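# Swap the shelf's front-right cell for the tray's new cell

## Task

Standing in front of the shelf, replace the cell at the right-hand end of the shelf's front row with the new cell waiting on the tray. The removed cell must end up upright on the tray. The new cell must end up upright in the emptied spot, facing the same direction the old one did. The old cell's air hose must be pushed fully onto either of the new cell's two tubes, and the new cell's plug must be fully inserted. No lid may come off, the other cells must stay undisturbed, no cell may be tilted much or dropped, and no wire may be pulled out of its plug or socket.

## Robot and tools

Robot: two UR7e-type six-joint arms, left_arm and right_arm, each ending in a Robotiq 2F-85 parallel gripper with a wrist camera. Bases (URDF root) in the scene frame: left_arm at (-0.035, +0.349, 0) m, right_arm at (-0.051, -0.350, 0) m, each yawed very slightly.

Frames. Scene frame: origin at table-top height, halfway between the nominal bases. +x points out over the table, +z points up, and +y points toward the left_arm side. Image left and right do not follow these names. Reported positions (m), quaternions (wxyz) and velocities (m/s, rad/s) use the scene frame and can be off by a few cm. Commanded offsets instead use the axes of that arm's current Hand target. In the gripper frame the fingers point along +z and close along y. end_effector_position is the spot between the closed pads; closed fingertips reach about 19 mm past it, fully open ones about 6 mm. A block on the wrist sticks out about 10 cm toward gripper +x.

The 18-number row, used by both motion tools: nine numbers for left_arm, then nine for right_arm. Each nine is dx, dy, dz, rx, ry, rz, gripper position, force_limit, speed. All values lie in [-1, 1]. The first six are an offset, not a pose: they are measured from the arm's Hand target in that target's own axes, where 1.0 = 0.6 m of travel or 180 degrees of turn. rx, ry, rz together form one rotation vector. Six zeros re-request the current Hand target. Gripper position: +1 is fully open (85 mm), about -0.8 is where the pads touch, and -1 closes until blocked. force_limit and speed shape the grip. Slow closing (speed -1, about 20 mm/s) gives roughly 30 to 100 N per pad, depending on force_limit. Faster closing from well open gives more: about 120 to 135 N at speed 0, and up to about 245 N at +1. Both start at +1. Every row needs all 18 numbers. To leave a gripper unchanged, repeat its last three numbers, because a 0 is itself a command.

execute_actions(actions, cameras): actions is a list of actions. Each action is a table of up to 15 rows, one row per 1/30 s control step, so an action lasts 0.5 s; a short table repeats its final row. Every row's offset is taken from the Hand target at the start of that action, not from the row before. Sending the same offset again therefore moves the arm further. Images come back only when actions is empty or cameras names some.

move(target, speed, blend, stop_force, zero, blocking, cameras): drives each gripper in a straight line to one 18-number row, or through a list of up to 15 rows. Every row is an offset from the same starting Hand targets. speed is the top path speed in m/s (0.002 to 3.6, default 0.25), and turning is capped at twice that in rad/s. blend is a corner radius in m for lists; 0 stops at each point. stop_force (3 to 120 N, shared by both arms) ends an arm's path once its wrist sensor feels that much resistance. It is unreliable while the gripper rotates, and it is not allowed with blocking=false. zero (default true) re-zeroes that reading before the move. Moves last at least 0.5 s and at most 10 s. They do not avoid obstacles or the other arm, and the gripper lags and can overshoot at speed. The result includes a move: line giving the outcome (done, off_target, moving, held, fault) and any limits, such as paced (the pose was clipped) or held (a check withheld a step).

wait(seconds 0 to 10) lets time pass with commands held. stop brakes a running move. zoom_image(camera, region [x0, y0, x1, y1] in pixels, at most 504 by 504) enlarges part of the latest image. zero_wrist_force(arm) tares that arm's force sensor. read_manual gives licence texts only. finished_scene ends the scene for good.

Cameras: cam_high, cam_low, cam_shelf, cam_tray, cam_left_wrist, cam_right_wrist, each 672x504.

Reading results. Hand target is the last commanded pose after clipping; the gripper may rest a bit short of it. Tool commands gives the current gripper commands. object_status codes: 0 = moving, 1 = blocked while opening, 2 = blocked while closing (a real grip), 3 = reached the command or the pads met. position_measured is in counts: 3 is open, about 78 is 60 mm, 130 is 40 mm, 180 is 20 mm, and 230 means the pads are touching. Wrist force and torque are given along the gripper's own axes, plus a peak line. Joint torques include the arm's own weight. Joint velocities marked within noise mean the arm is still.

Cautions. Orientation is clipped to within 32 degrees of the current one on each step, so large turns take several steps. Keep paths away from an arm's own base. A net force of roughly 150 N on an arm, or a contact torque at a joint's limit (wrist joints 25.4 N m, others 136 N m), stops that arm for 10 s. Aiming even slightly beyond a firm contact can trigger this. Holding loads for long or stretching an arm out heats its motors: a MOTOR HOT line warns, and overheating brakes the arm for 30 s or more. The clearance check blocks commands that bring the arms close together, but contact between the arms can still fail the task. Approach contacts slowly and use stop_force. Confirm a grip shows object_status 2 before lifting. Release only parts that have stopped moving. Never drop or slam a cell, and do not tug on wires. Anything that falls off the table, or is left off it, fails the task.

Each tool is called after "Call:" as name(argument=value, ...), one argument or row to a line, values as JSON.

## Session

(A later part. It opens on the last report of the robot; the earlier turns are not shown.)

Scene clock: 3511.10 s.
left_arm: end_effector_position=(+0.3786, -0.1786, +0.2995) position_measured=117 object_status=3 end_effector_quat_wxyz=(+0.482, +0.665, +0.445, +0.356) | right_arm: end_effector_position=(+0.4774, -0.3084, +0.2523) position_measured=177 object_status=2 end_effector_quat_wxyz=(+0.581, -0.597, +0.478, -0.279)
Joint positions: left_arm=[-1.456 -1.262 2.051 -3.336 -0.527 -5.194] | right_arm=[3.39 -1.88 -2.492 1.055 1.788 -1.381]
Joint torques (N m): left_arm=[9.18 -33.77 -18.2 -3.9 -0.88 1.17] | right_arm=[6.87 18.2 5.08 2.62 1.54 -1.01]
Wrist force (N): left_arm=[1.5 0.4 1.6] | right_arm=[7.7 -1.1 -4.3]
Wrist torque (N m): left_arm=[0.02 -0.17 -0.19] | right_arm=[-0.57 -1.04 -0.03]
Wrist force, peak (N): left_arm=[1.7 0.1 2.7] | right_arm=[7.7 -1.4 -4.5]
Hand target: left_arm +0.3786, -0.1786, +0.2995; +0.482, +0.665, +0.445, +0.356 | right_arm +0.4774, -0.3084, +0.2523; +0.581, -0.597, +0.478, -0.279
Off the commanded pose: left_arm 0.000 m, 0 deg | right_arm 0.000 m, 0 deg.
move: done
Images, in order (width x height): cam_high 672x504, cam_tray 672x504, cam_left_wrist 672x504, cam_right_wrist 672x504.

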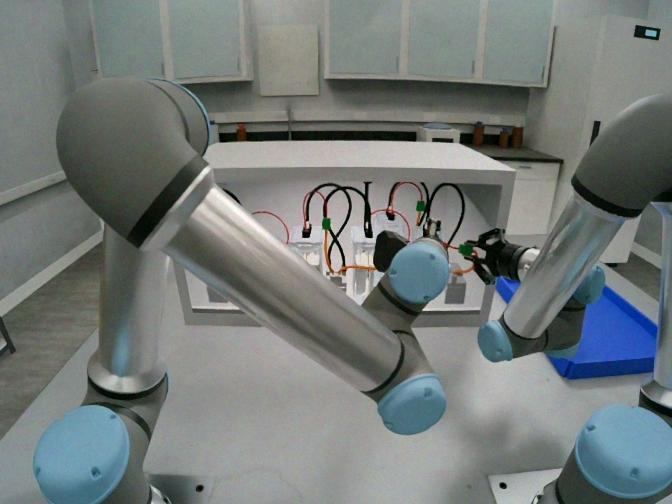

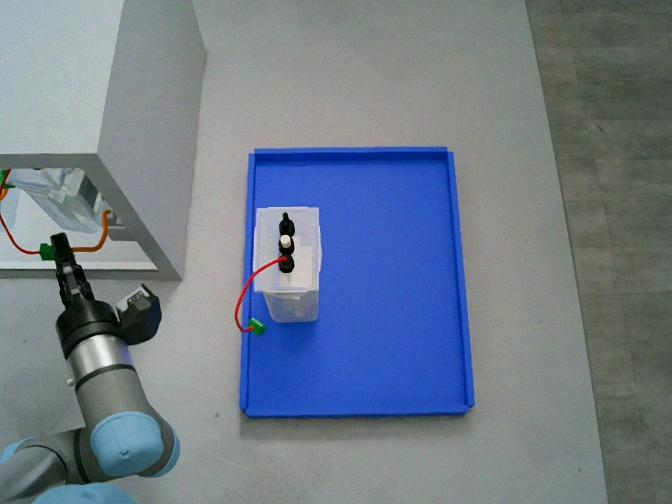

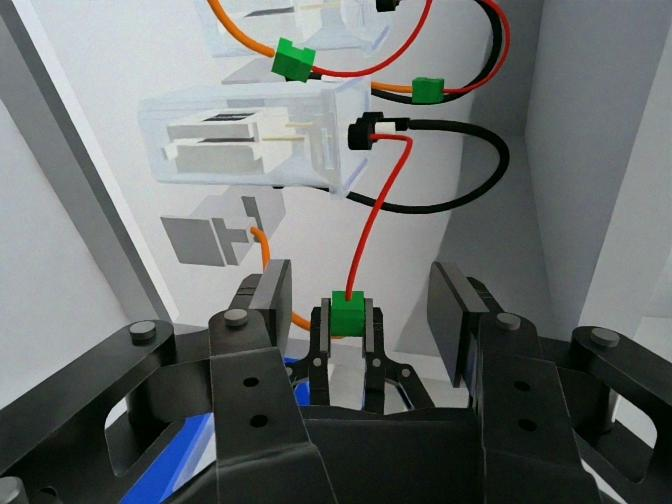

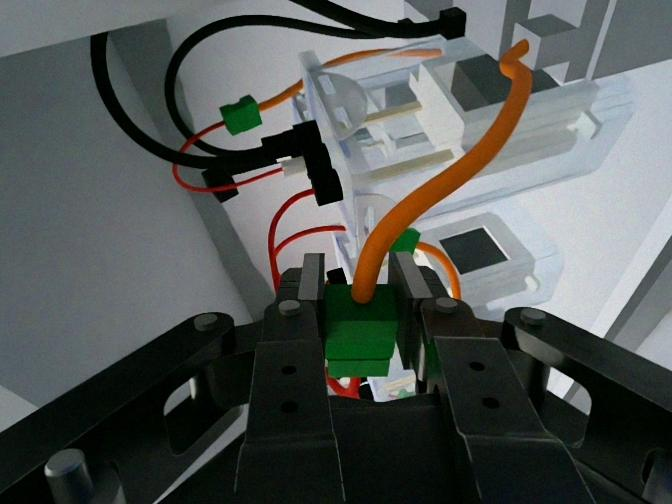

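Call:
wait(
  seconds=0,
  cameras=["cam_shelf","cam_low","cam_high"],
)

Call:
zoom_image(
  camera="cam_shelf",
  region=[210, 195, 260, 245],
)

Call:
zoom_image(
  camera="cam_low",
  region=[570, 160, 640, 230],
)

Call:
zoom_image(
  camera="cam_high",
  region=[440, 220, 500, 280],
)

Scene clock: 3551.97 s.
left_arm: end_effector_position=(+0.3786, -0.1786, +0.2995) position_measured=117 object_status=3 end_effector_quat_wxyz=(+0.482, +0.665, +0.445, +0.356) | right_arm: end_effector_position=(+0.4774, -0.3084, +0.2523) position_measured=177 object_status=2 end_effector_quat_wxyz=(+0.581, -0.597, +0.478, -0.279)
Joint positions: left_arm=[-1.456 -1.262 2.051 -3.336 -0.527 -5.194] | right_arm=[3.39 -1.88 -2.492 1.055 1.788 -1.381]
Joint torques (N m): left_arm=[8.51 -37.94 -8.72 -3.84 -0.83 -0.42] | right_arm=[7.25 18.21 4.78 2.54 1.51 -1.47]
Wrist force (N): left_arm=[1.3 0.0 1.6] | right_arm=[7.7 -1.3 -4.2]
Wrist torque (N m): left_arm=[-0.04 -0.13 -0.20] | right_arm=[-0.59 -1.05 -0.03]
Wrist force, peak (N): left_arm=[1.7 0.3 1.7] | right_arm=[7.7 -1.2 -4.4]
Hand target: left_arm +0.3786, -0.1786, +0.2995; +0.482, +0.665, +0.445, +0.356 | right_arm +0.4774, -0.3084, +0.2523; +0.581, -0.597, +0.478, -0.279
Tool commands: left_gripper/position=+0.1 left_gripper/force_limit=-0.4 left_gripper/speed=-1.0 right_gripper/position=-1.0 right_gripper/force_limit=-0.4 right_gripper/speed=-1.0
Off the commanded pose: left_arm 0.000 m, 0 deg | right_arm 0.000 m, 0 deg.
Images, in order (width x height): cam_high 672x504, cam_low 672x504, cam_shelf 672x504.

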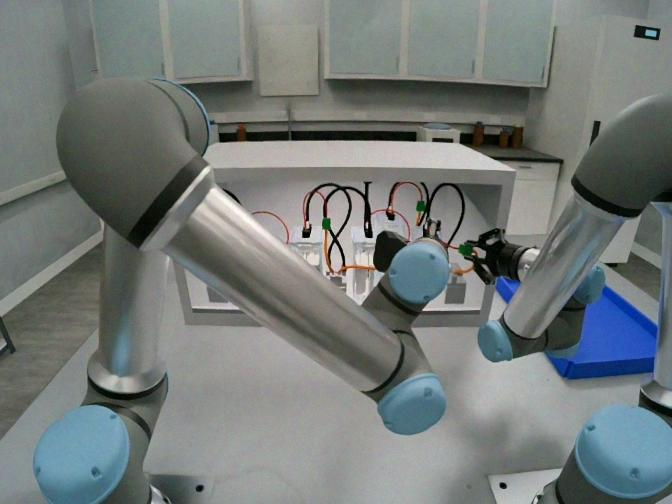

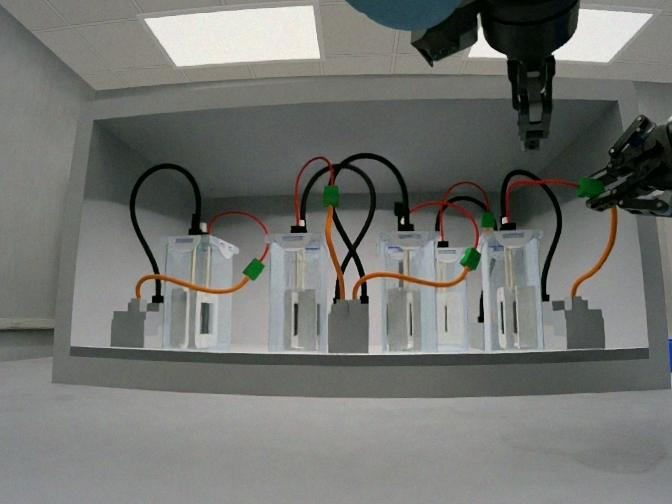

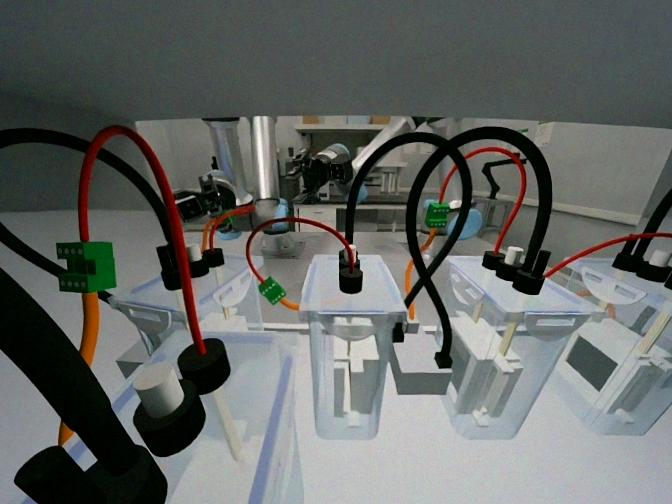

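Scaled by 10.080 from the camera's 672x504 image, which has a finer 960x720 frame.

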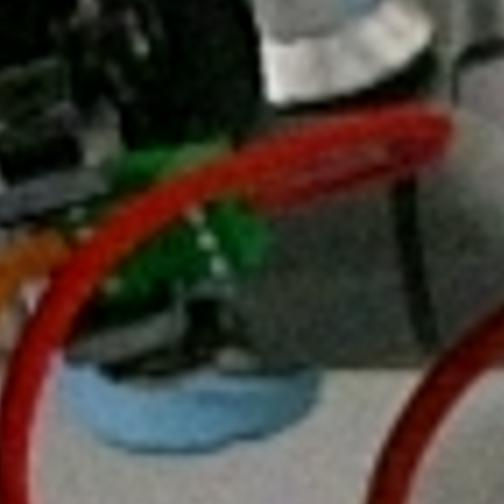

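Scaled by 7.200 from the camera's 672x504 image, which has a finer 960x720 frame.

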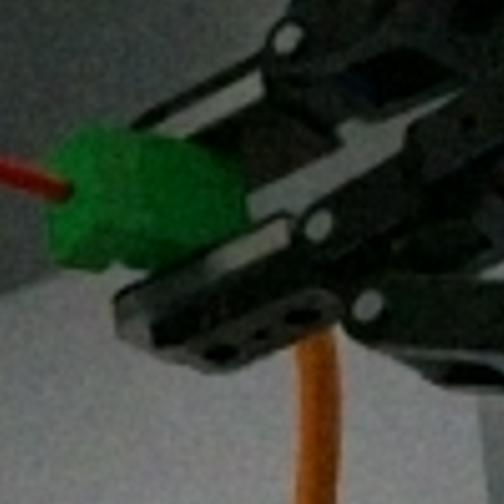

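Scaled by 8.400 from the camera's 672x504 image, which has a finer 960x720 frame.

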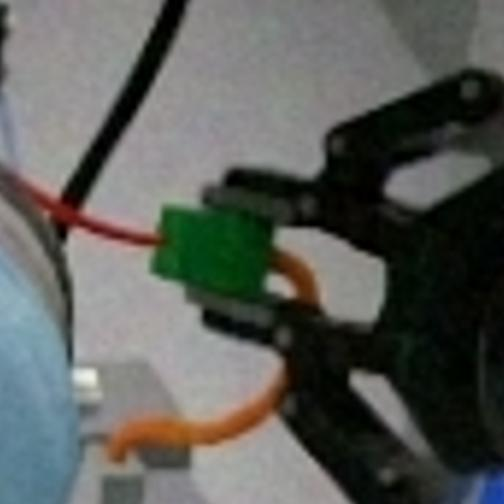

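Call:
move(
  target=[-0.1,0,0.15,0,0,0,0.1,-0.4,-1,0,0,0,0,0,0,-1,-0.4,-1],
  speed=0.08,
  cameras=["cam_left_wrist"],
)

Call:
zoom_image(
  camera="cam_left_wrist",
  region=[310, 280, 420, 420],
)

Call:
zoom_image(
  camera="cam_left_wrist",
  region=[325, 310, 395, 370],
)

Scene clock: 3574.87 s.
left_arm: end_effector_position=(+0.4390, -0.2638, +0.2715) position_measured=117 object_status=3 end_effector_quat_wxyz=(+0.482, +0.665, +0.445, +0.356) | right_arm: end_effector_position=(+0.4774, -0.3084, +0.2523) position_measured=177 object_status=2 end_effector_quat_wxyz=(+0.581, -0.597, +0.478, -0.279)
Joint positions: left_arm=[-1.364 -1.006 1.745 -3.363 -0.605 -5.104] | right_arm=[3.39 -1.88 -2.492 1.055 1.788 -1.381]
Joint torques (N m): left_arm=[-9.92 -38.16 -20.07 -4.03 3.13 -1.38] | right_arm=[7.28 18.45 5.31 2.85 1.49 -1.84]
Wrist force (N): left_arm=[1.5 0.1 1.6] | right_arm=[7.6 -1.4 -4.2]
Wrist torque (N m): left_arm=[-0.03 -0.16 -0.31] | right_arm=[-0.60 -1.03 -0.03]
Wrist force, peak (N): left_arm=[0.7 0.5 2.8] | right_arm=[7.9 -1.4 -4.5]
Hand target: left_arm +0.4390, -0.2639, +0.2715; +0.482, +0.665, +0.445, +0.356 | right_arm +0.4774, -0.3084, +0.2523; +0.581, -0.597, +0.478, -0.279
Off the commanded pose: left_arm 0.000 m, 0 deg | right_arm 0.000 m, 0 deg.
move: done
Images, in order (width x height): cam_left_wrist 672x504.

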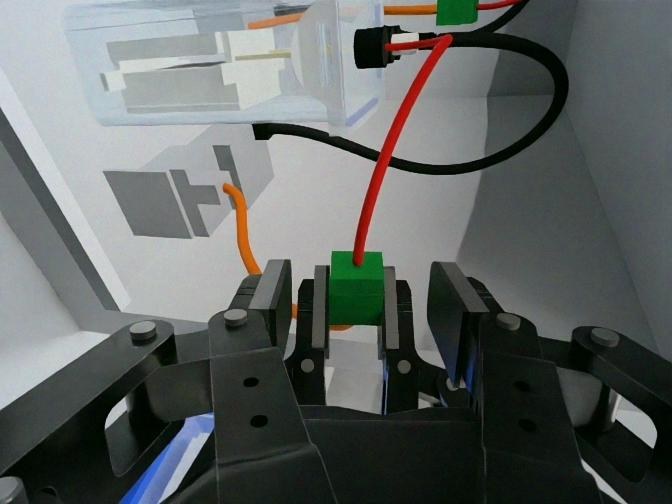

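Scaled by 3.600 from the camera's 672x504 image, which has a finer 960x720 frame.

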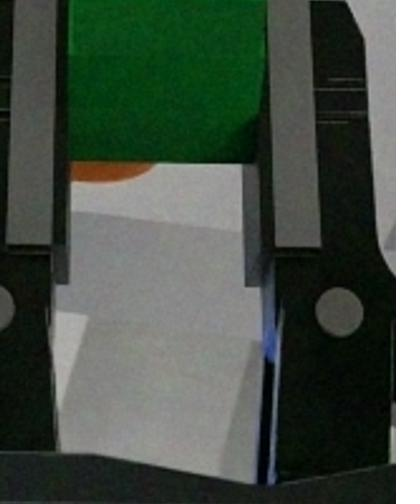

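Scaled by 7.200 from the camera's 672x504 image, which has a finer 960x720 frame.

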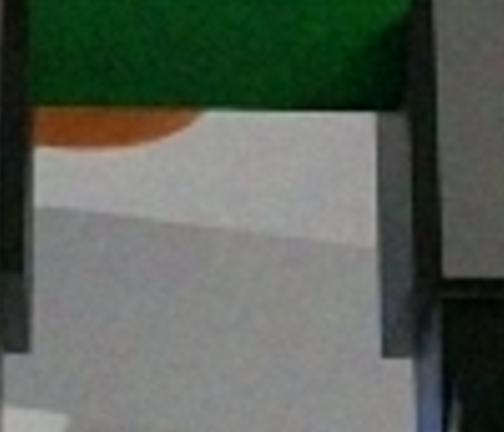

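Call:
zoom_image(
  camera="cam_left_wrist",
  region=[320, 240, 395, 335],
)

Call:
zoom_image(
  camera="cam_left_wrist",
  region=[328, 275, 388, 330],
)

Scaled by 5.305 from the camera's 672x504 image, which has a finer 960x720 frame.

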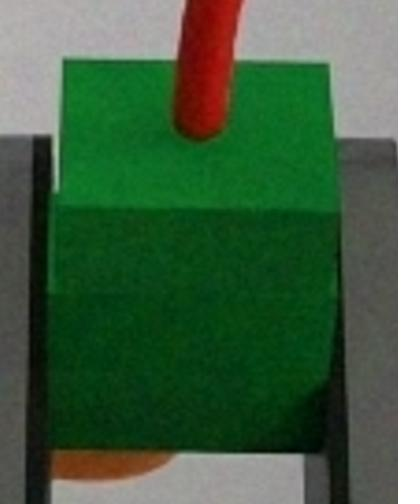

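Scaled by 8.400 from the camera's 672x504 image, which has a finer 960x720 frame.

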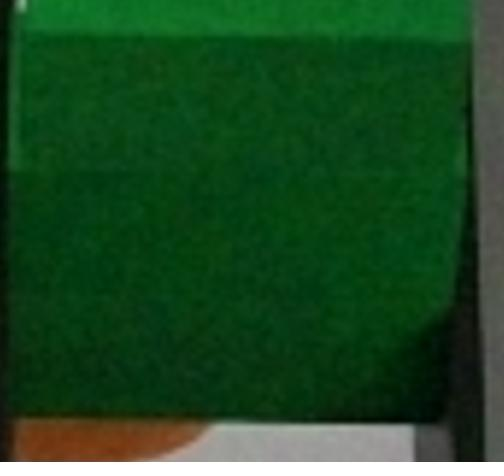

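Call:
wait(
  seconds=0,
  cameras=["cam_tray","cam_right_wrist"],
)

Call:
zoom_image(
  camera="cam_tray",
  region=[38, 242, 56, 264],
)

Call:
zoom_image(
  camera="cam_tray",
  region=[44, 254, 54, 264],
)

Call:
zoom_image(
  camera="cam_right_wrist",
  region=[320, 340, 395, 385],
)

Scene clock: 3585.43 s.
left_arm: end_effector_position=(+0.4390, -0.2639, +0.2715) position_measured=117 object_status=3 end_effector_quat_wxyz=(+0.482, +0.665, +0.445, +0.356) | right_arm: end_effector_position=(+0.4774, -0.3084, +0.2523) position_measured=177 object_status=2 end_effector_quat_wxyz=(+0.581, -0.597, +0.478, -0.279)
Joint positions: left_arm=[-1.364 -1.006 1.745 -3.363 -0.605 -5.104] | right_arm=[3.39 -1.88 -2.492 1.055 1.788 -1.381]
Joint torques (N m): left_arm=[-10.14 -33.66 -26.62 -3.79 2.9 -1.27] | right_arm=[8.51 17.66 5.46 2.78 1.41 -2.04]
Wrist force (N): left_arm=[1.4 0.3 1.5] | right_arm=[7.4 -1.3 -4.3]
Wrist torque (N m): left_arm=[0.00 -0.16 -0.30] | right_arm=[-0.60 -1.01 -0.03]
Wrist force, peak (N): left_arm=[1.8 0.2 1.7] | right_arm=[7.6 -1.1 -4.6]
Hand target: left_arm +0.4390, -0.2639, +0.2715; +0.482, +0.665, +0.445, +0.356 | right_arm +0.4774, -0.3084, +0.2523; +0.581, -0.597, +0.478, -0.279
Tool commands: left_gripper/position=+0.1 left_gripper/force_limit=-0.4 left_gripper/speed=-1.0 right_gripper/position=-1.0 right_gripper/force_limit=-0.4 right_gripper/speed=-1.0
Off the commanded pose: left_arm 0.000 m, 0 deg | right_arm 0.000 m, 0 deg.
Images, in order (width x height): cam_tray 672x504, cam_right_wrist 672x504.

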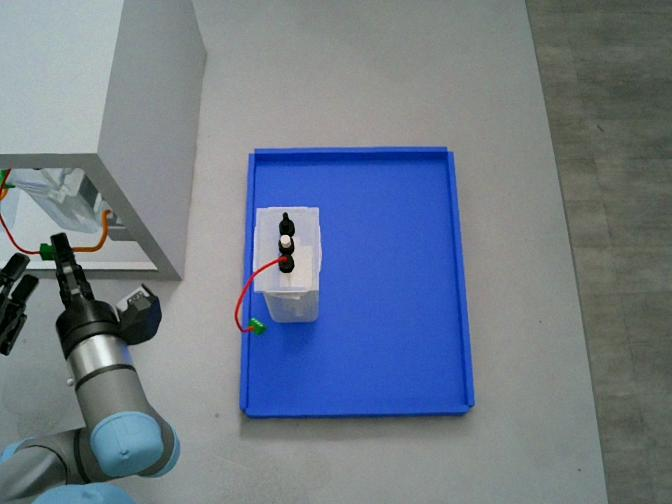

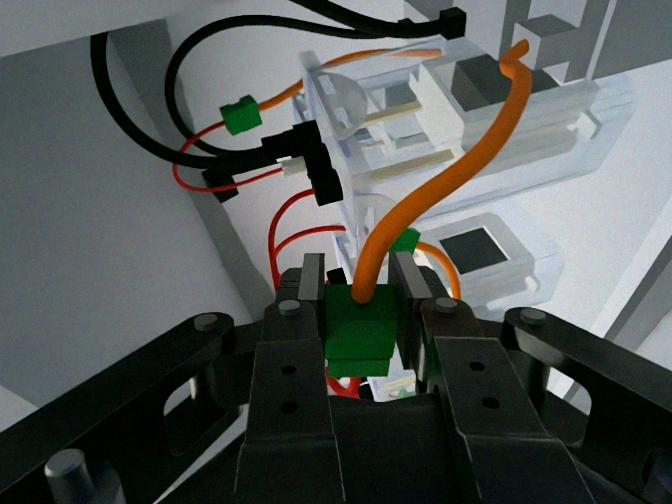

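Scaled by 22.909 from the camera's 672x504 image, which has a finer 960x720 frame.

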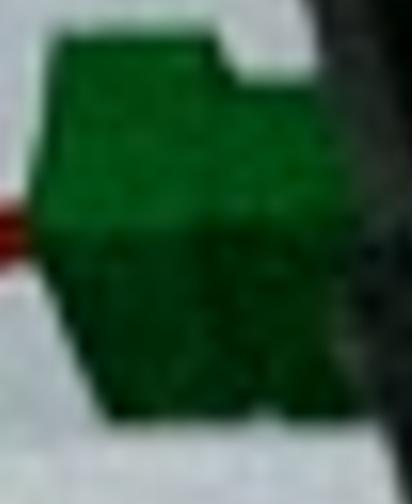

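Scaled by 50.400 from the camera's 672x504 image, which has a finer 960x720 frame.

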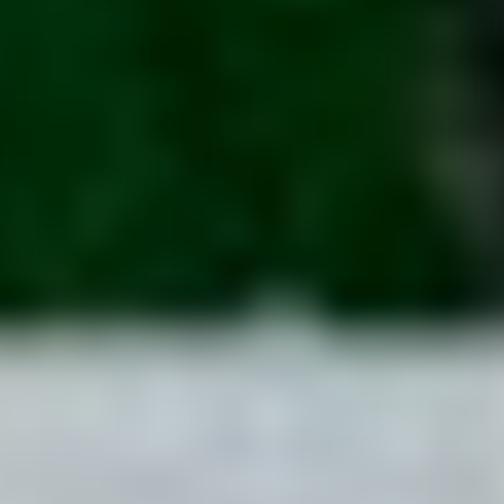

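Scaled by 6.720 from the camera's 672x504 image, which has a finer 960x720 frame.

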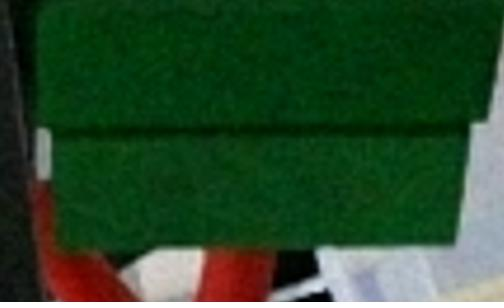

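Call:
move(
  target=[0,0,0.07,0,0,0,0.1,-0.4,-1,0,0,0,0,0,0,-1,-0.4,-1],
  speed=0.05,
  stop_force=5,
  cameras=["cam_left_wrist"],
)

Call:
move(
  target=[0,0,0,0,0,0,-1,-0.2,-1,0,0,0,0,0,0,-1,-0.4,-1],
  cameras=["cam_left_wrist","cam_tray","cam_right_wrist"],
)

Call:
zoom_image(
  camera="cam_left_wrist",
  region=[310, 280, 420, 420],
)

Call:
zoom_image(
  camera="cam_tray",
  region=[38, 242, 56, 264],
)

Scene clock: 3598.10 s.
left_arm: end_effector_position=(+0.4769, -0.2775, +0.2597) position_measured=117 object_status=3 end_effector_quat_wxyz=(+0.482, +0.665, +0.445, +0.356) | right_arm: end_effector_position=(+0.4774, -0.3084, +0.2523) position_measured=177 object_status=2 end_effector_quat_wxyz=(+0.581, -0.597, +0.478, -0.279)
Joint positions: left_arm=[-1.306 -0.926 1.646 -3.382 -0.656 -5.057] | right_arm=[3.39 -1.88 -2.492 1.055 1.788 -1.381]
Joint torques (N m): left_arm=[-10.72 -51.29 -9.81 -1.14 2.99 -1.22] | right_arm=[8.07 18.16 5.61 2.89 1.49 -1.9]
Wrist force (N): left_arm=[1.6 0.3 1.5] | right_arm=[7.5 -1.1 -4.4]
Wrist torque (N m): left_arm=[-0.01 -0.18 -0.30] | right_arm=[-0.56 -1.02 -0.03]
Wrist force, peak (N): left_arm=[1.8 0.0 2.7] | right_arm=[7.9 -1.4 -4.4]
Hand target: left_arm +0.4769, -0.2775, +0.2597; +0.482, +0.665, +0.445, +0.356 | right_arm +0.4774, -0.3084, +0.2523; +0.581, -0.597, +0.478, -0.279
Off the commanded pose: left_arm 0.000 m, 0 deg | right_arm 0.000 m, 0 deg.
move: done
Images, in order (width x height): cam_left_wrist 672x504.

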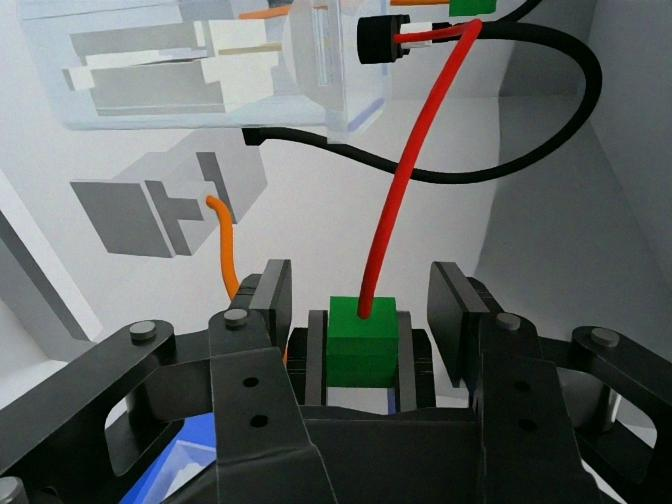

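Scene clock: 3599.63 s.
left_arm: end_effector_position=(+0.4769, -0.2774, +0.2597) position_measured=181 object_status=0 end_effector_quat_wxyz=(+0.482, +0.665, +0.445, +0.356) | right_arm: end_effector_position=(+0.4774, -0.3084, +0.2523) position_measured=177 object_status=2 end_effector_quat_wxyz=(+0.581, -0.597, +0.478, -0.279)
Joint positions: left_arm=[-1.306 -0.926 1.646 -3.382 -0.656 -5.057] | right_arm=[3.39 -1.88 -2.492 1.055 1.788 -1.381]
Joint torques (N m): left_arm=[-10.34 -43.51 -9.47 -1.17 0.54 -1.31] | right_arm=[8 18.43 4.5 2.81 1.44 -1.99]
Wrist force (N): left_arm=[4.7 3.8 -1.9] | right_arm=[11.9 2.4 -3.9]
Wrist torque (N m): left_arm=[-0.08 -0.29 -0.34] | right_arm=[-0.63 -1.00 -0.06]
Wrist force, peak (N): left_arm=[4.7 3.8 -2.0] | right_arm=[12.0 2.6 -3.7]
Hand target: left_arm +0.4769, -0.2775, +0.2597; +0.482, +0.665, +0.445, +0.356 | right_arm +0.4774, -0.3084, +0.2523; +0.581, -0.597, +0.478, -0.279
Off the commanded pose: left_arm 0.000 m, 0 deg | right_arm 0.000 m, 0 deg.
move: done
Images, in order (width x height): cam_tray 672x504, cam_left_wrist 672x504, cam_right_wrist 672x504.

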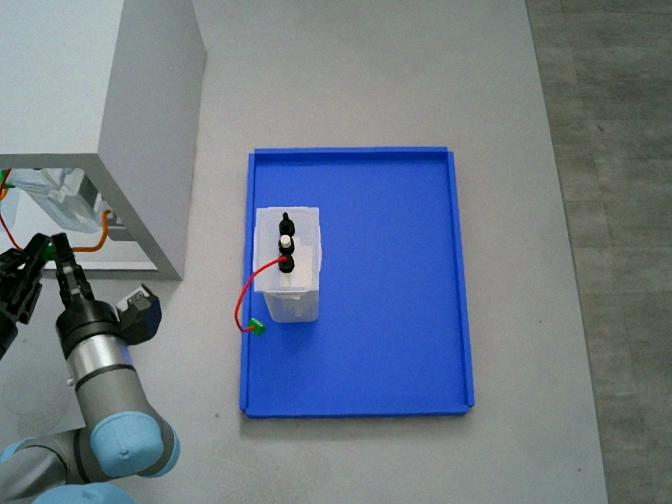

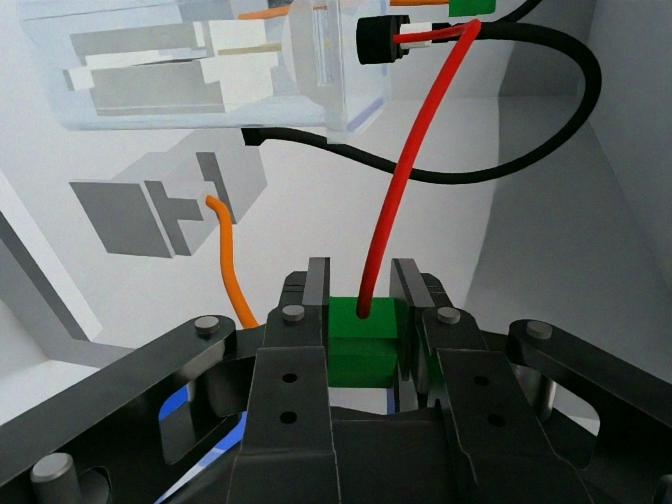

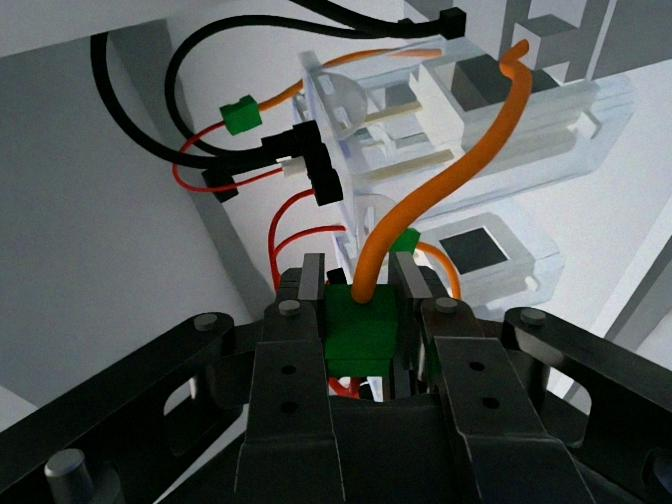

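Scaled by 3.600 from the camera's 672x504 image, which has a finer 960x720 frame.

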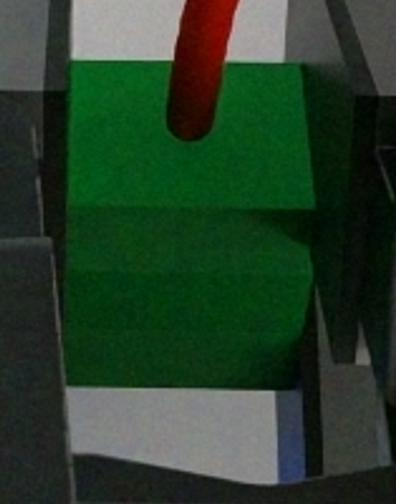

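Scaled by 22.909 from the camera's 672x504 image, which has a finer 960x720 frame.

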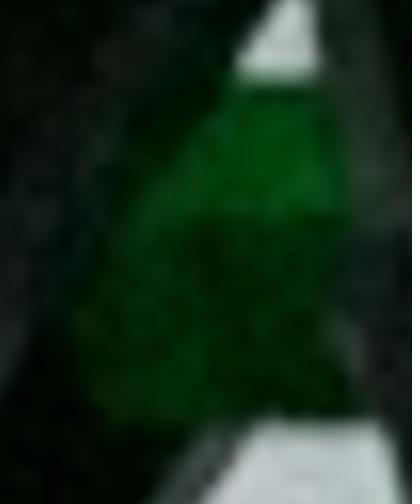

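Call:
move(
  target=[-0.0055,0,0.002,0,0,0,-1,-0.2,-1,0,0,0,0,0,0,-1,-0.4,-1],
  speed=0.006,
  stop_force=35,
  cameras=["cam_left_wrist","cam_tray","cam_right_wrist"],
)

Call:
zoom_image(
  camera="cam_left_wrist",
  region=[310, 280, 420, 420],
)

Call:
zoom_image(
  camera="cam_tray",
  region=[38, 242, 56, 264],
)

Call:
zoom_image(
  camera="cam_right_wrist",
  region=[300, 270, 430, 410],
)

Scene clock: 3613.73 s.
left_arm: end_effector_position=(+0.4770, -0.2790, +0.2594) position_measured=181 object_status=2 end_effector_quat_wxyz=(+0.482, +0.665, +0.445, +0.357) | right_arm: end_effector_position=(+0.4774, -0.3085, +0.2522) position_measured=177 object_status=2 end_effector_quat_wxyz=(+0.581, -0.597, +0.478, -0.279)
Joint positions: left_arm=[-1.307 -0.923 1.641 -3.379 -0.655 -5.057] | right_arm=[3.39 -1.88 -2.492 1.055 1.788 -1.381]
Joint torques (N m): left_arm=[-2.56 -43.57 -15.02 -1.84 -9.05 0.8] | right_arm=[27.99 22.01 5.62 4.66 10.5 -1.95]
Wrist force (N): left_arm=[34.7 -0.9 -21.4] | right_arm=[46.1 -1.9 -8.6]
Wrist torque (N m): left_arm=[-0.15 -0.78 -0.35] | right_arm=[-0.56 -1.04 0.22]
Wrist force, peak (N): left_arm=[38.5 -1.5 -22.2] | right_arm=[48.8 -2.5 -9.9]
Hand target: left_arm +0.4770, -0.2790, +0.2594; +0.482, +0.665, +0.445, +0.357 (not the last commanded pose) | right_arm +0.4774, -0.3084, +0.2523; +0.581, -0.597, +0.478, -0.279
Off the commanded pose: left_arm 0.002 m, 0 deg | right_arm 0.000 m, 0 deg.
move: contact (left_arm)
Images, in order (width x height): cam_tray 672x504, cam_left_wrist 672x504, cam_right_wrist 672x504.

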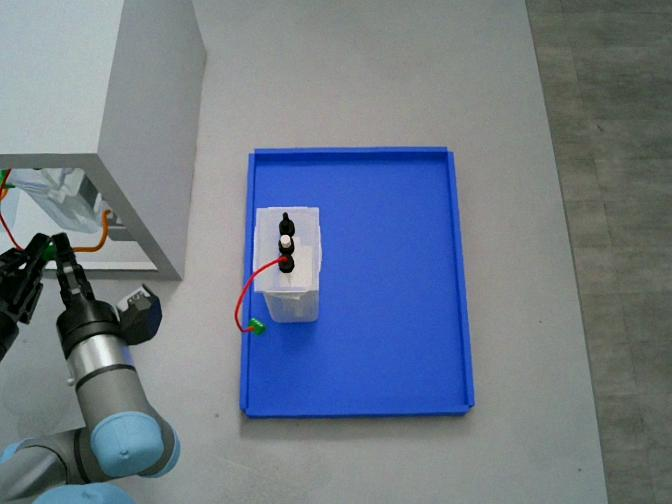

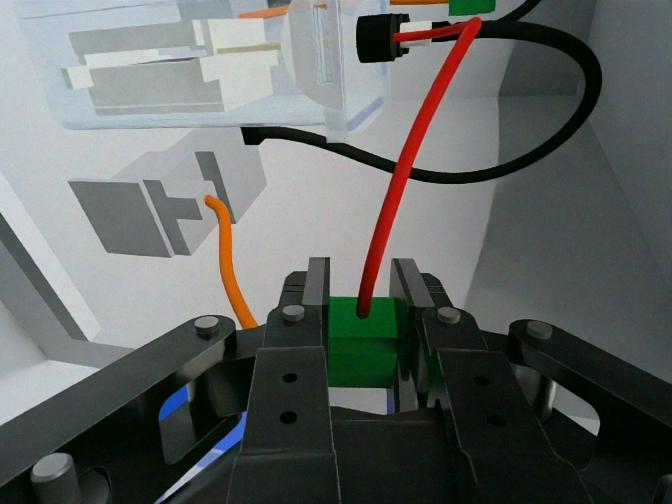

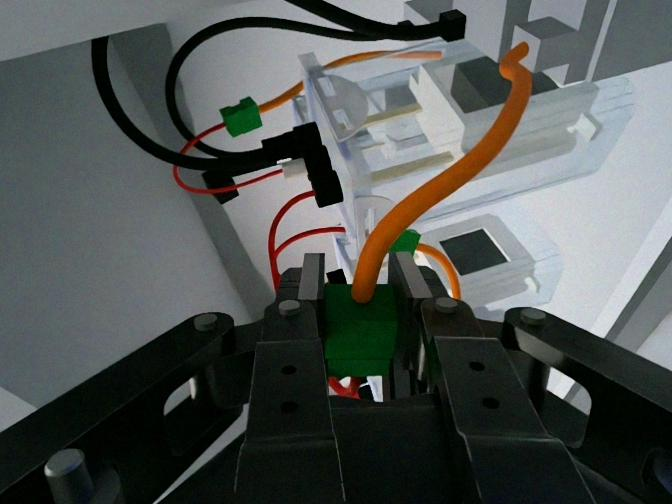

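Scaled by 3.600 from the camera's 672x504 image, which has a finer 960x720 frame.

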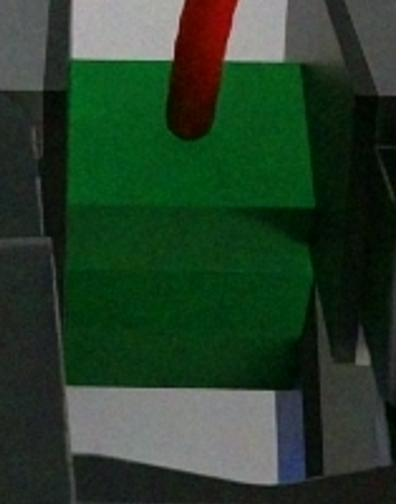

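Scaled by 22.909 from the camera's 672x504 image, which has a finer 960x720 frame.

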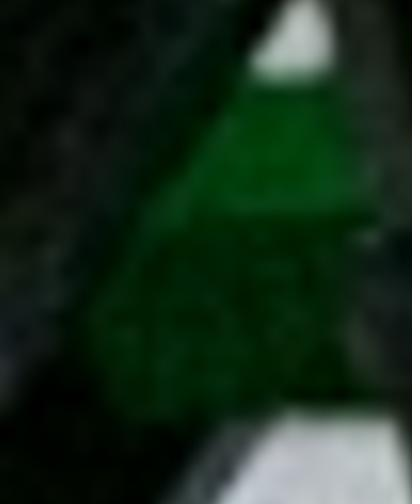

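Scaled by 3.600 from the camera's 672x504 image, which has a finer 960x720 frame.

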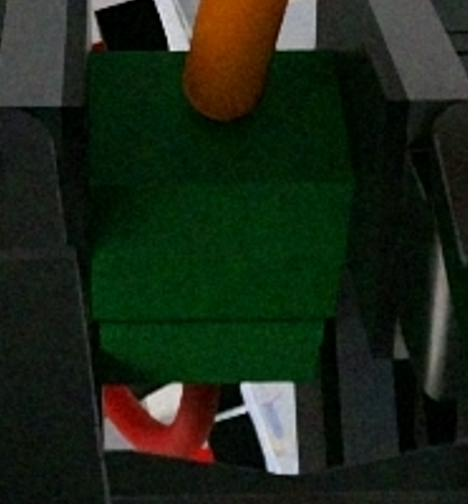

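Call:
move(
  target=[0.0025,0,-0.001,0,0,0,-1,-0.2,-1,0,0,0,0,0,0,-1,-0.4,-1],
  speed=0.01,
  cameras=[],
)

Call:
move(
  target=[0,0,0,0,0,0,0.1,-0.4,-1,0,0,0,0,0,0,-1,-0.4,-1],
  cameras=["cam_left_wrist"],
)

Call:
zoom_image(
  camera="cam_left_wrist",
  region=[315, 285, 410, 400],
)

Scene clock: 3619.90 s.
left_arm: end_effector_position=(+0.4769, -0.2775, +0.2597) position_measured=181 object_status=2 end_effector_quat_wxyz=(+0.482, +0.665, +0.445, +0.356) | right_arm: end_effector_position=(+0.4774, -0.3083, +0.2523) position_measured=177 object_status=2 end_effector_quat_wxyz=(+0.581, -0.597, +0.478, -0.279)
Joint positions: left_arm=[-1.306 -0.926 1.646 -3.382 -0.656 -5.057] | right_arm=[3.391 -1.88 -2.492 1.055 1.789 -1.381]
Joint torques (N m): left_arm=[8.24 -45.28 -12.68 -2.76 -0.5 1.26] | right_arm=[5.04 31.56 5.07 5.94 -0.23 -1.81]
Wrist force (N): left_arm=[3.8 3.4 -0.7] | right_arm=[10.5 1.8 -4.3]
Wrist torque (N m): left_arm=[-0.12 -0.15 -0.38] | right_arm=[-0.61 -0.93 0.05]
Wrist force, peak (N): left_arm=[36.1 -1.3 -23.0] | right_arm=[47.8 -2.2 -8.3]
Hand target: left_arm +0.4769, -0.2774, +0.2597; +0.482, +0.665, +0.445, +0.357 | right_arm +0.4774, -0.3084, +0.2523; +0.581, -0.597, +0.478, -0.279
Off the commanded pose: left_arm 0.000 m, 0 deg | right_arm 0.000 m, 0 deg.
move: done
No camera images: "cameras" was empty.

Scene clock: 3621.40 s.
left_arm: end_effector_position=(+0.4769, -0.2774, +0.2597) position_measured=117 object_status=0 end_effector_quat_wxyz=(+0.482, +0.665, +0.445, +0.357) | right_arm: end_effector_position=(+0.4774, -0.3084, +0.2523) position_measured=177 object_status=2 end_effector_quat_wxyz=(+0.581, -0.597, +0.478, -0.279)
Joint positions: left_arm=[-1.306 -0.926 1.646 -3.382 -0.655 -5.057] | right_arm=[3.39 -1.88 -2.492 1.055 1.788 -1.381]
Joint torques (N m): left_arm=[8.51 -35.92 -27.26 -1.16 2.1 -0.07] | right_arm=[-8.98 35.25 5.19 2.52 -0.74 -1.84]
Wrist force (N): left_arm=[1.8 -0.3 1.6] | right_arm=[6.1 -1.3 -5.7]
Wrist torque (N m): left_arm=[-0.11 -0.22 -0.24] | right_arm=[-0.58 -0.80 -0.03]
Wrist force, peak (N): left_arm=[5.8 -1.4 -1.5] | right_arm=[12.6 -2.4 -4.4]
Hand target: left_arm +0.4769, -0.2774, +0.2597; +0.482, +0.665, +0.445, +0.357 | right_arm +0.4774, -0.3084, +0.2523; +0.581, -0.597, +0.478, -0.279
Off the commanded pose: left_arm 0.000 m, 0 deg | right_arm 0.000 m, 0 deg.
move: done
Images, in order (width x height): cam_left_wrist 672x504.

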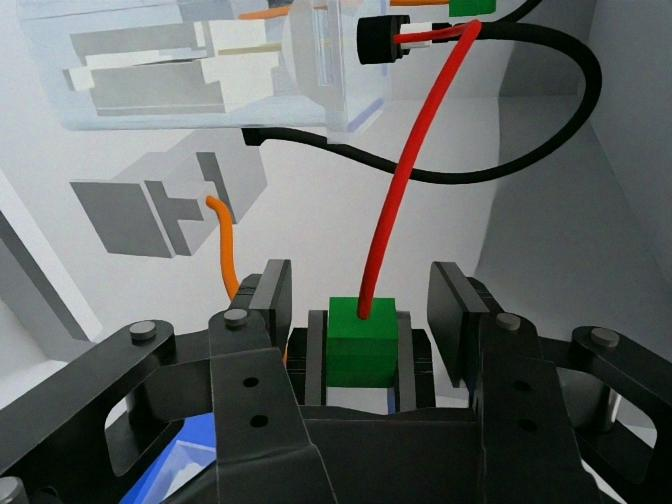

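Scaled by 4.383 from the camera's 672x504 image, which has a finer 960x720 frame.

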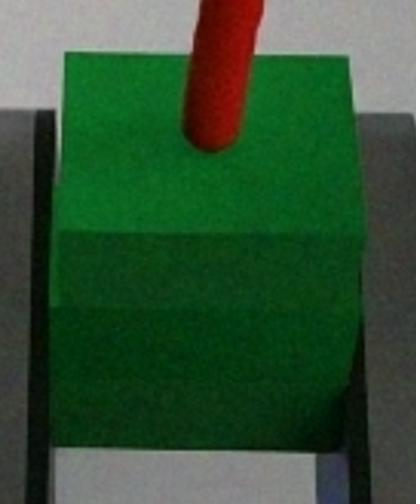

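Call:
move(
  target=[
    [0,0,-0.08,0,0,0,0.1,-0.4,-1,0,0,0,0,0,0,-1,-0.4,-1],
    [0.1,0,-0.25,0,0,0,0.1,-0.4,-1,0,0,0,0,0,0,-1,-0.4,-1],
    [0.4,0,-0.45,0,0,0,0.1,-0.4,-1,0,0,0,0,0,0,-1,-0.4,-1],
  ],
  speed=[0.08,0.12,0.2],
  blend=0.02,
  cameras=["cam_high","cam_left_wrist"],
)

Call:
move(
  target=[0,0,0,0,0,0,0.1,-0.4,-1,0,0,0,0,0,0,0.1,-0.4,-1],
  cameras=["cam_right_wrist","cam_left_wrist","cam_tray","cam_shelf","cam_low"],
)

Scene clock: 3632.23 s.
left_arm: end_effector_position=(+0.3168, +0.0345, +0.3465) position_measured=117 object_status=3 end_effector_quat_wxyz=(+0.482, +0.665, +0.445, +0.357) | right_arm: end_effector_position=(+0.4774, -0.3084, +0.2523) position_measured=177 object_status=2 end_effector_quat_wxyz=(+0.581, -0.597, +0.478, -0.279)
Joint positions: left_arm=[-1.623 -2.035 2.548 -2.842 -0.398 -5.437] | right_arm=[3.39 -1.88 -2.492 1.055 1.788 -1.381]
Joint torques (N m): left_arm=[8.8 -9.72 -12.3 -1.41 -0.62 -0.3] | right_arm=[-8.17 38.57 5.24 2.47 -0.7 -1.88]
Wrist force (N): left_arm=[1.7 0.3 1.9] | right_arm=[6.1 -1.2 -5.7]
Wrist torque (N m): left_arm=[-0.01 -0.20 -0.34] | right_arm=[-0.57 -0.80 -0.03]
Wrist force, peak (N): left_arm=[4.3 0.0 1.0] | right_arm=[6.3 -1.1 -6.0]
Hand target: left_arm +0.3168, +0.0345, +0.3464; +0.482, +0.665, +0.445, +0.357 | right_arm +0.4774, -0.3084, +0.2523; +0.581, -0.597, +0.478, -0.279
Off the commanded pose: left_arm 0.000 m, 0 deg | right_arm 0.000 m, 0 deg.
move: done
Images, in order (width x height): cam_high 672x504, cam_left_wrist 672x504.

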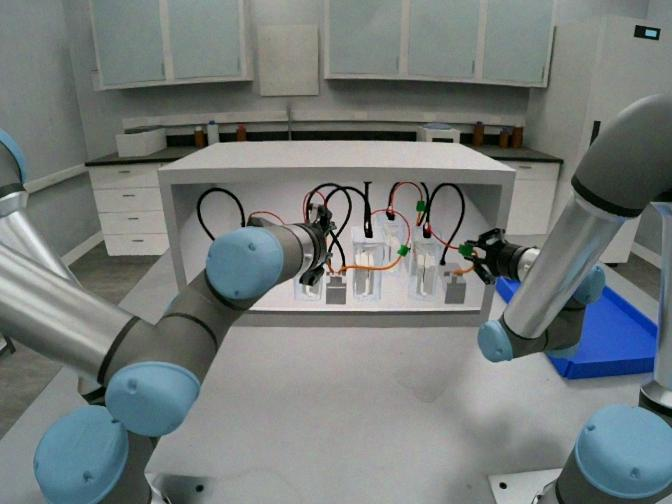

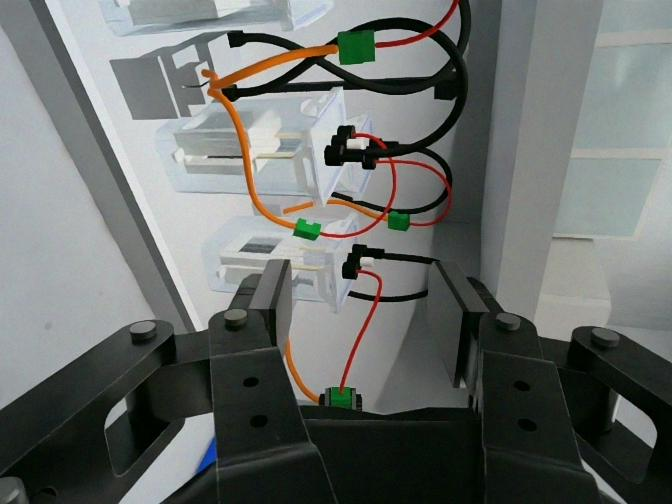

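Scene clock: 3633.63 s.
left_arm: end_effector_position=(+0.3168, +0.0345, +0.3464) position_measured=117 object_status=3 end_effector_quat_wxyz=(+0.482, +0.665, +0.445, +0.357) | right_arm: end_effector_position=(+0.4774, -0.3084, +0.2523) position_measured=117 object_status=0 end_effector_quat_wxyz=(+0.581, -0.597, +0.478, -0.279)
Joint positions: left_arm=[-1.623 -2.035 2.548 -2.842 -0.398 -5.437] | right_arm=[3.39 -1.88 -2.492 1.055 1.788 -1.381]
Joint torques (N m): left_arm=[9.09 -9.63 -12.87 -1.22 -0.2 -1.19] | right_arm=[-7.5 31.1 5.65 2.48 -0.77 -1.71]
Wrist force (N): left_arm=[1.8 0.1 1.8] | right_arm=[5.1 -3.4 -8.4]
Wrist torque (N m): left_arm=[-0.04 -0.23 -0.34] | right_arm=[-0.67 -0.69 -0.08]
Wrist force, peak (N): left_arm=[2.0 0.3 1.9] | right_arm=[5.3 -3.2 -8.8]
Hand target: left_arm +0.3168, +0.0345, +0.3464; +0.482, +0.665, +0.445, +0.357 | right_arm +0.4774, -0.3084, +0.2523; +0.581, -0.597, +0.478, -0.279
Off the commanded pose: left_arm 0.000 m, 0 deg | right_arm 0.000 m, 0 deg.
move: done
Images, in order (width x height): cam_low 672x504, cam_shelf 672x504, cam_tray 672x504, cam_left_wrist 672x504, cam_right_wrist 672x504.

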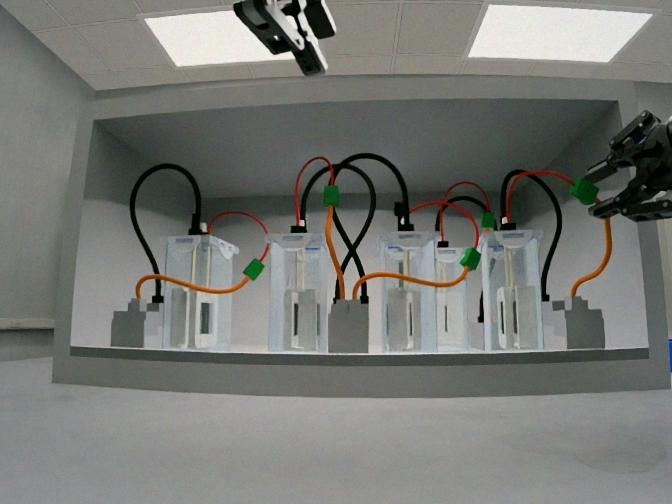

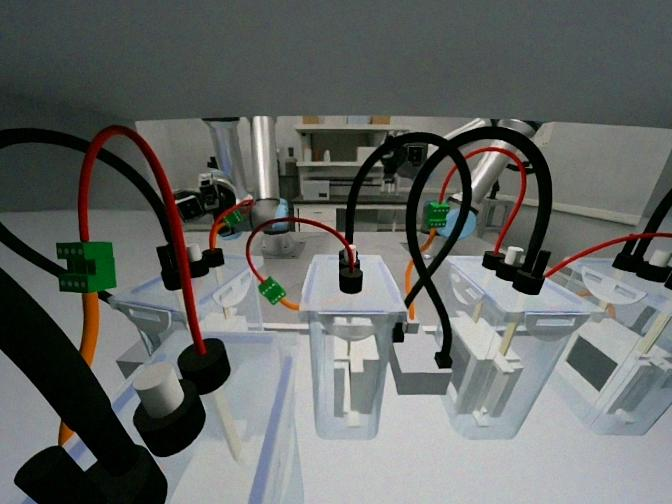

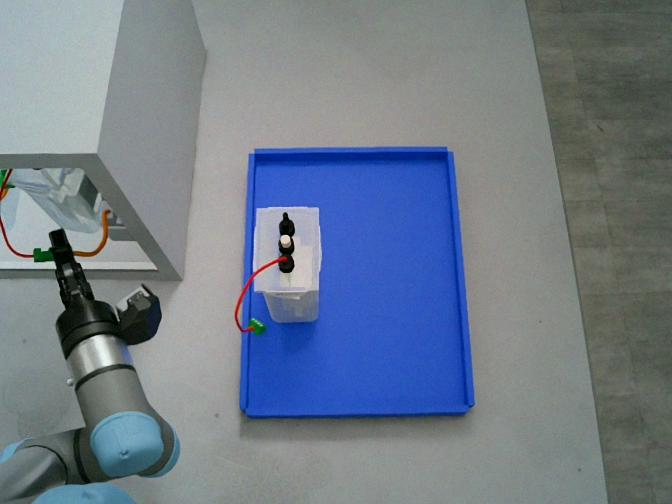

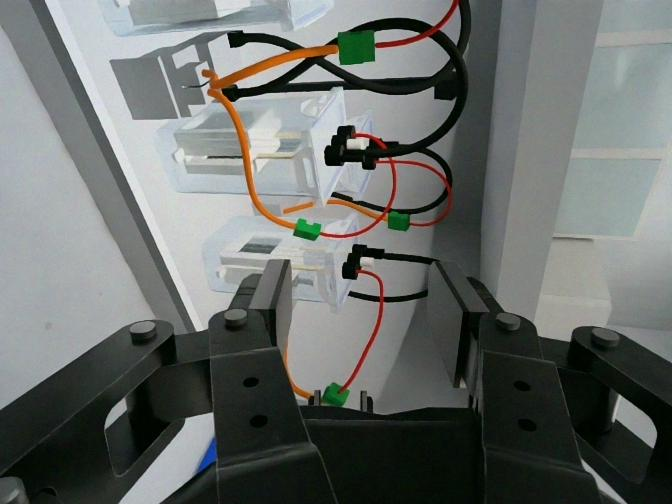

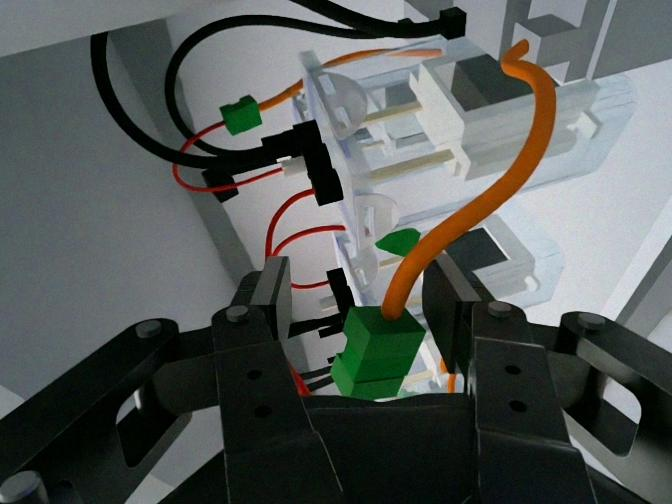

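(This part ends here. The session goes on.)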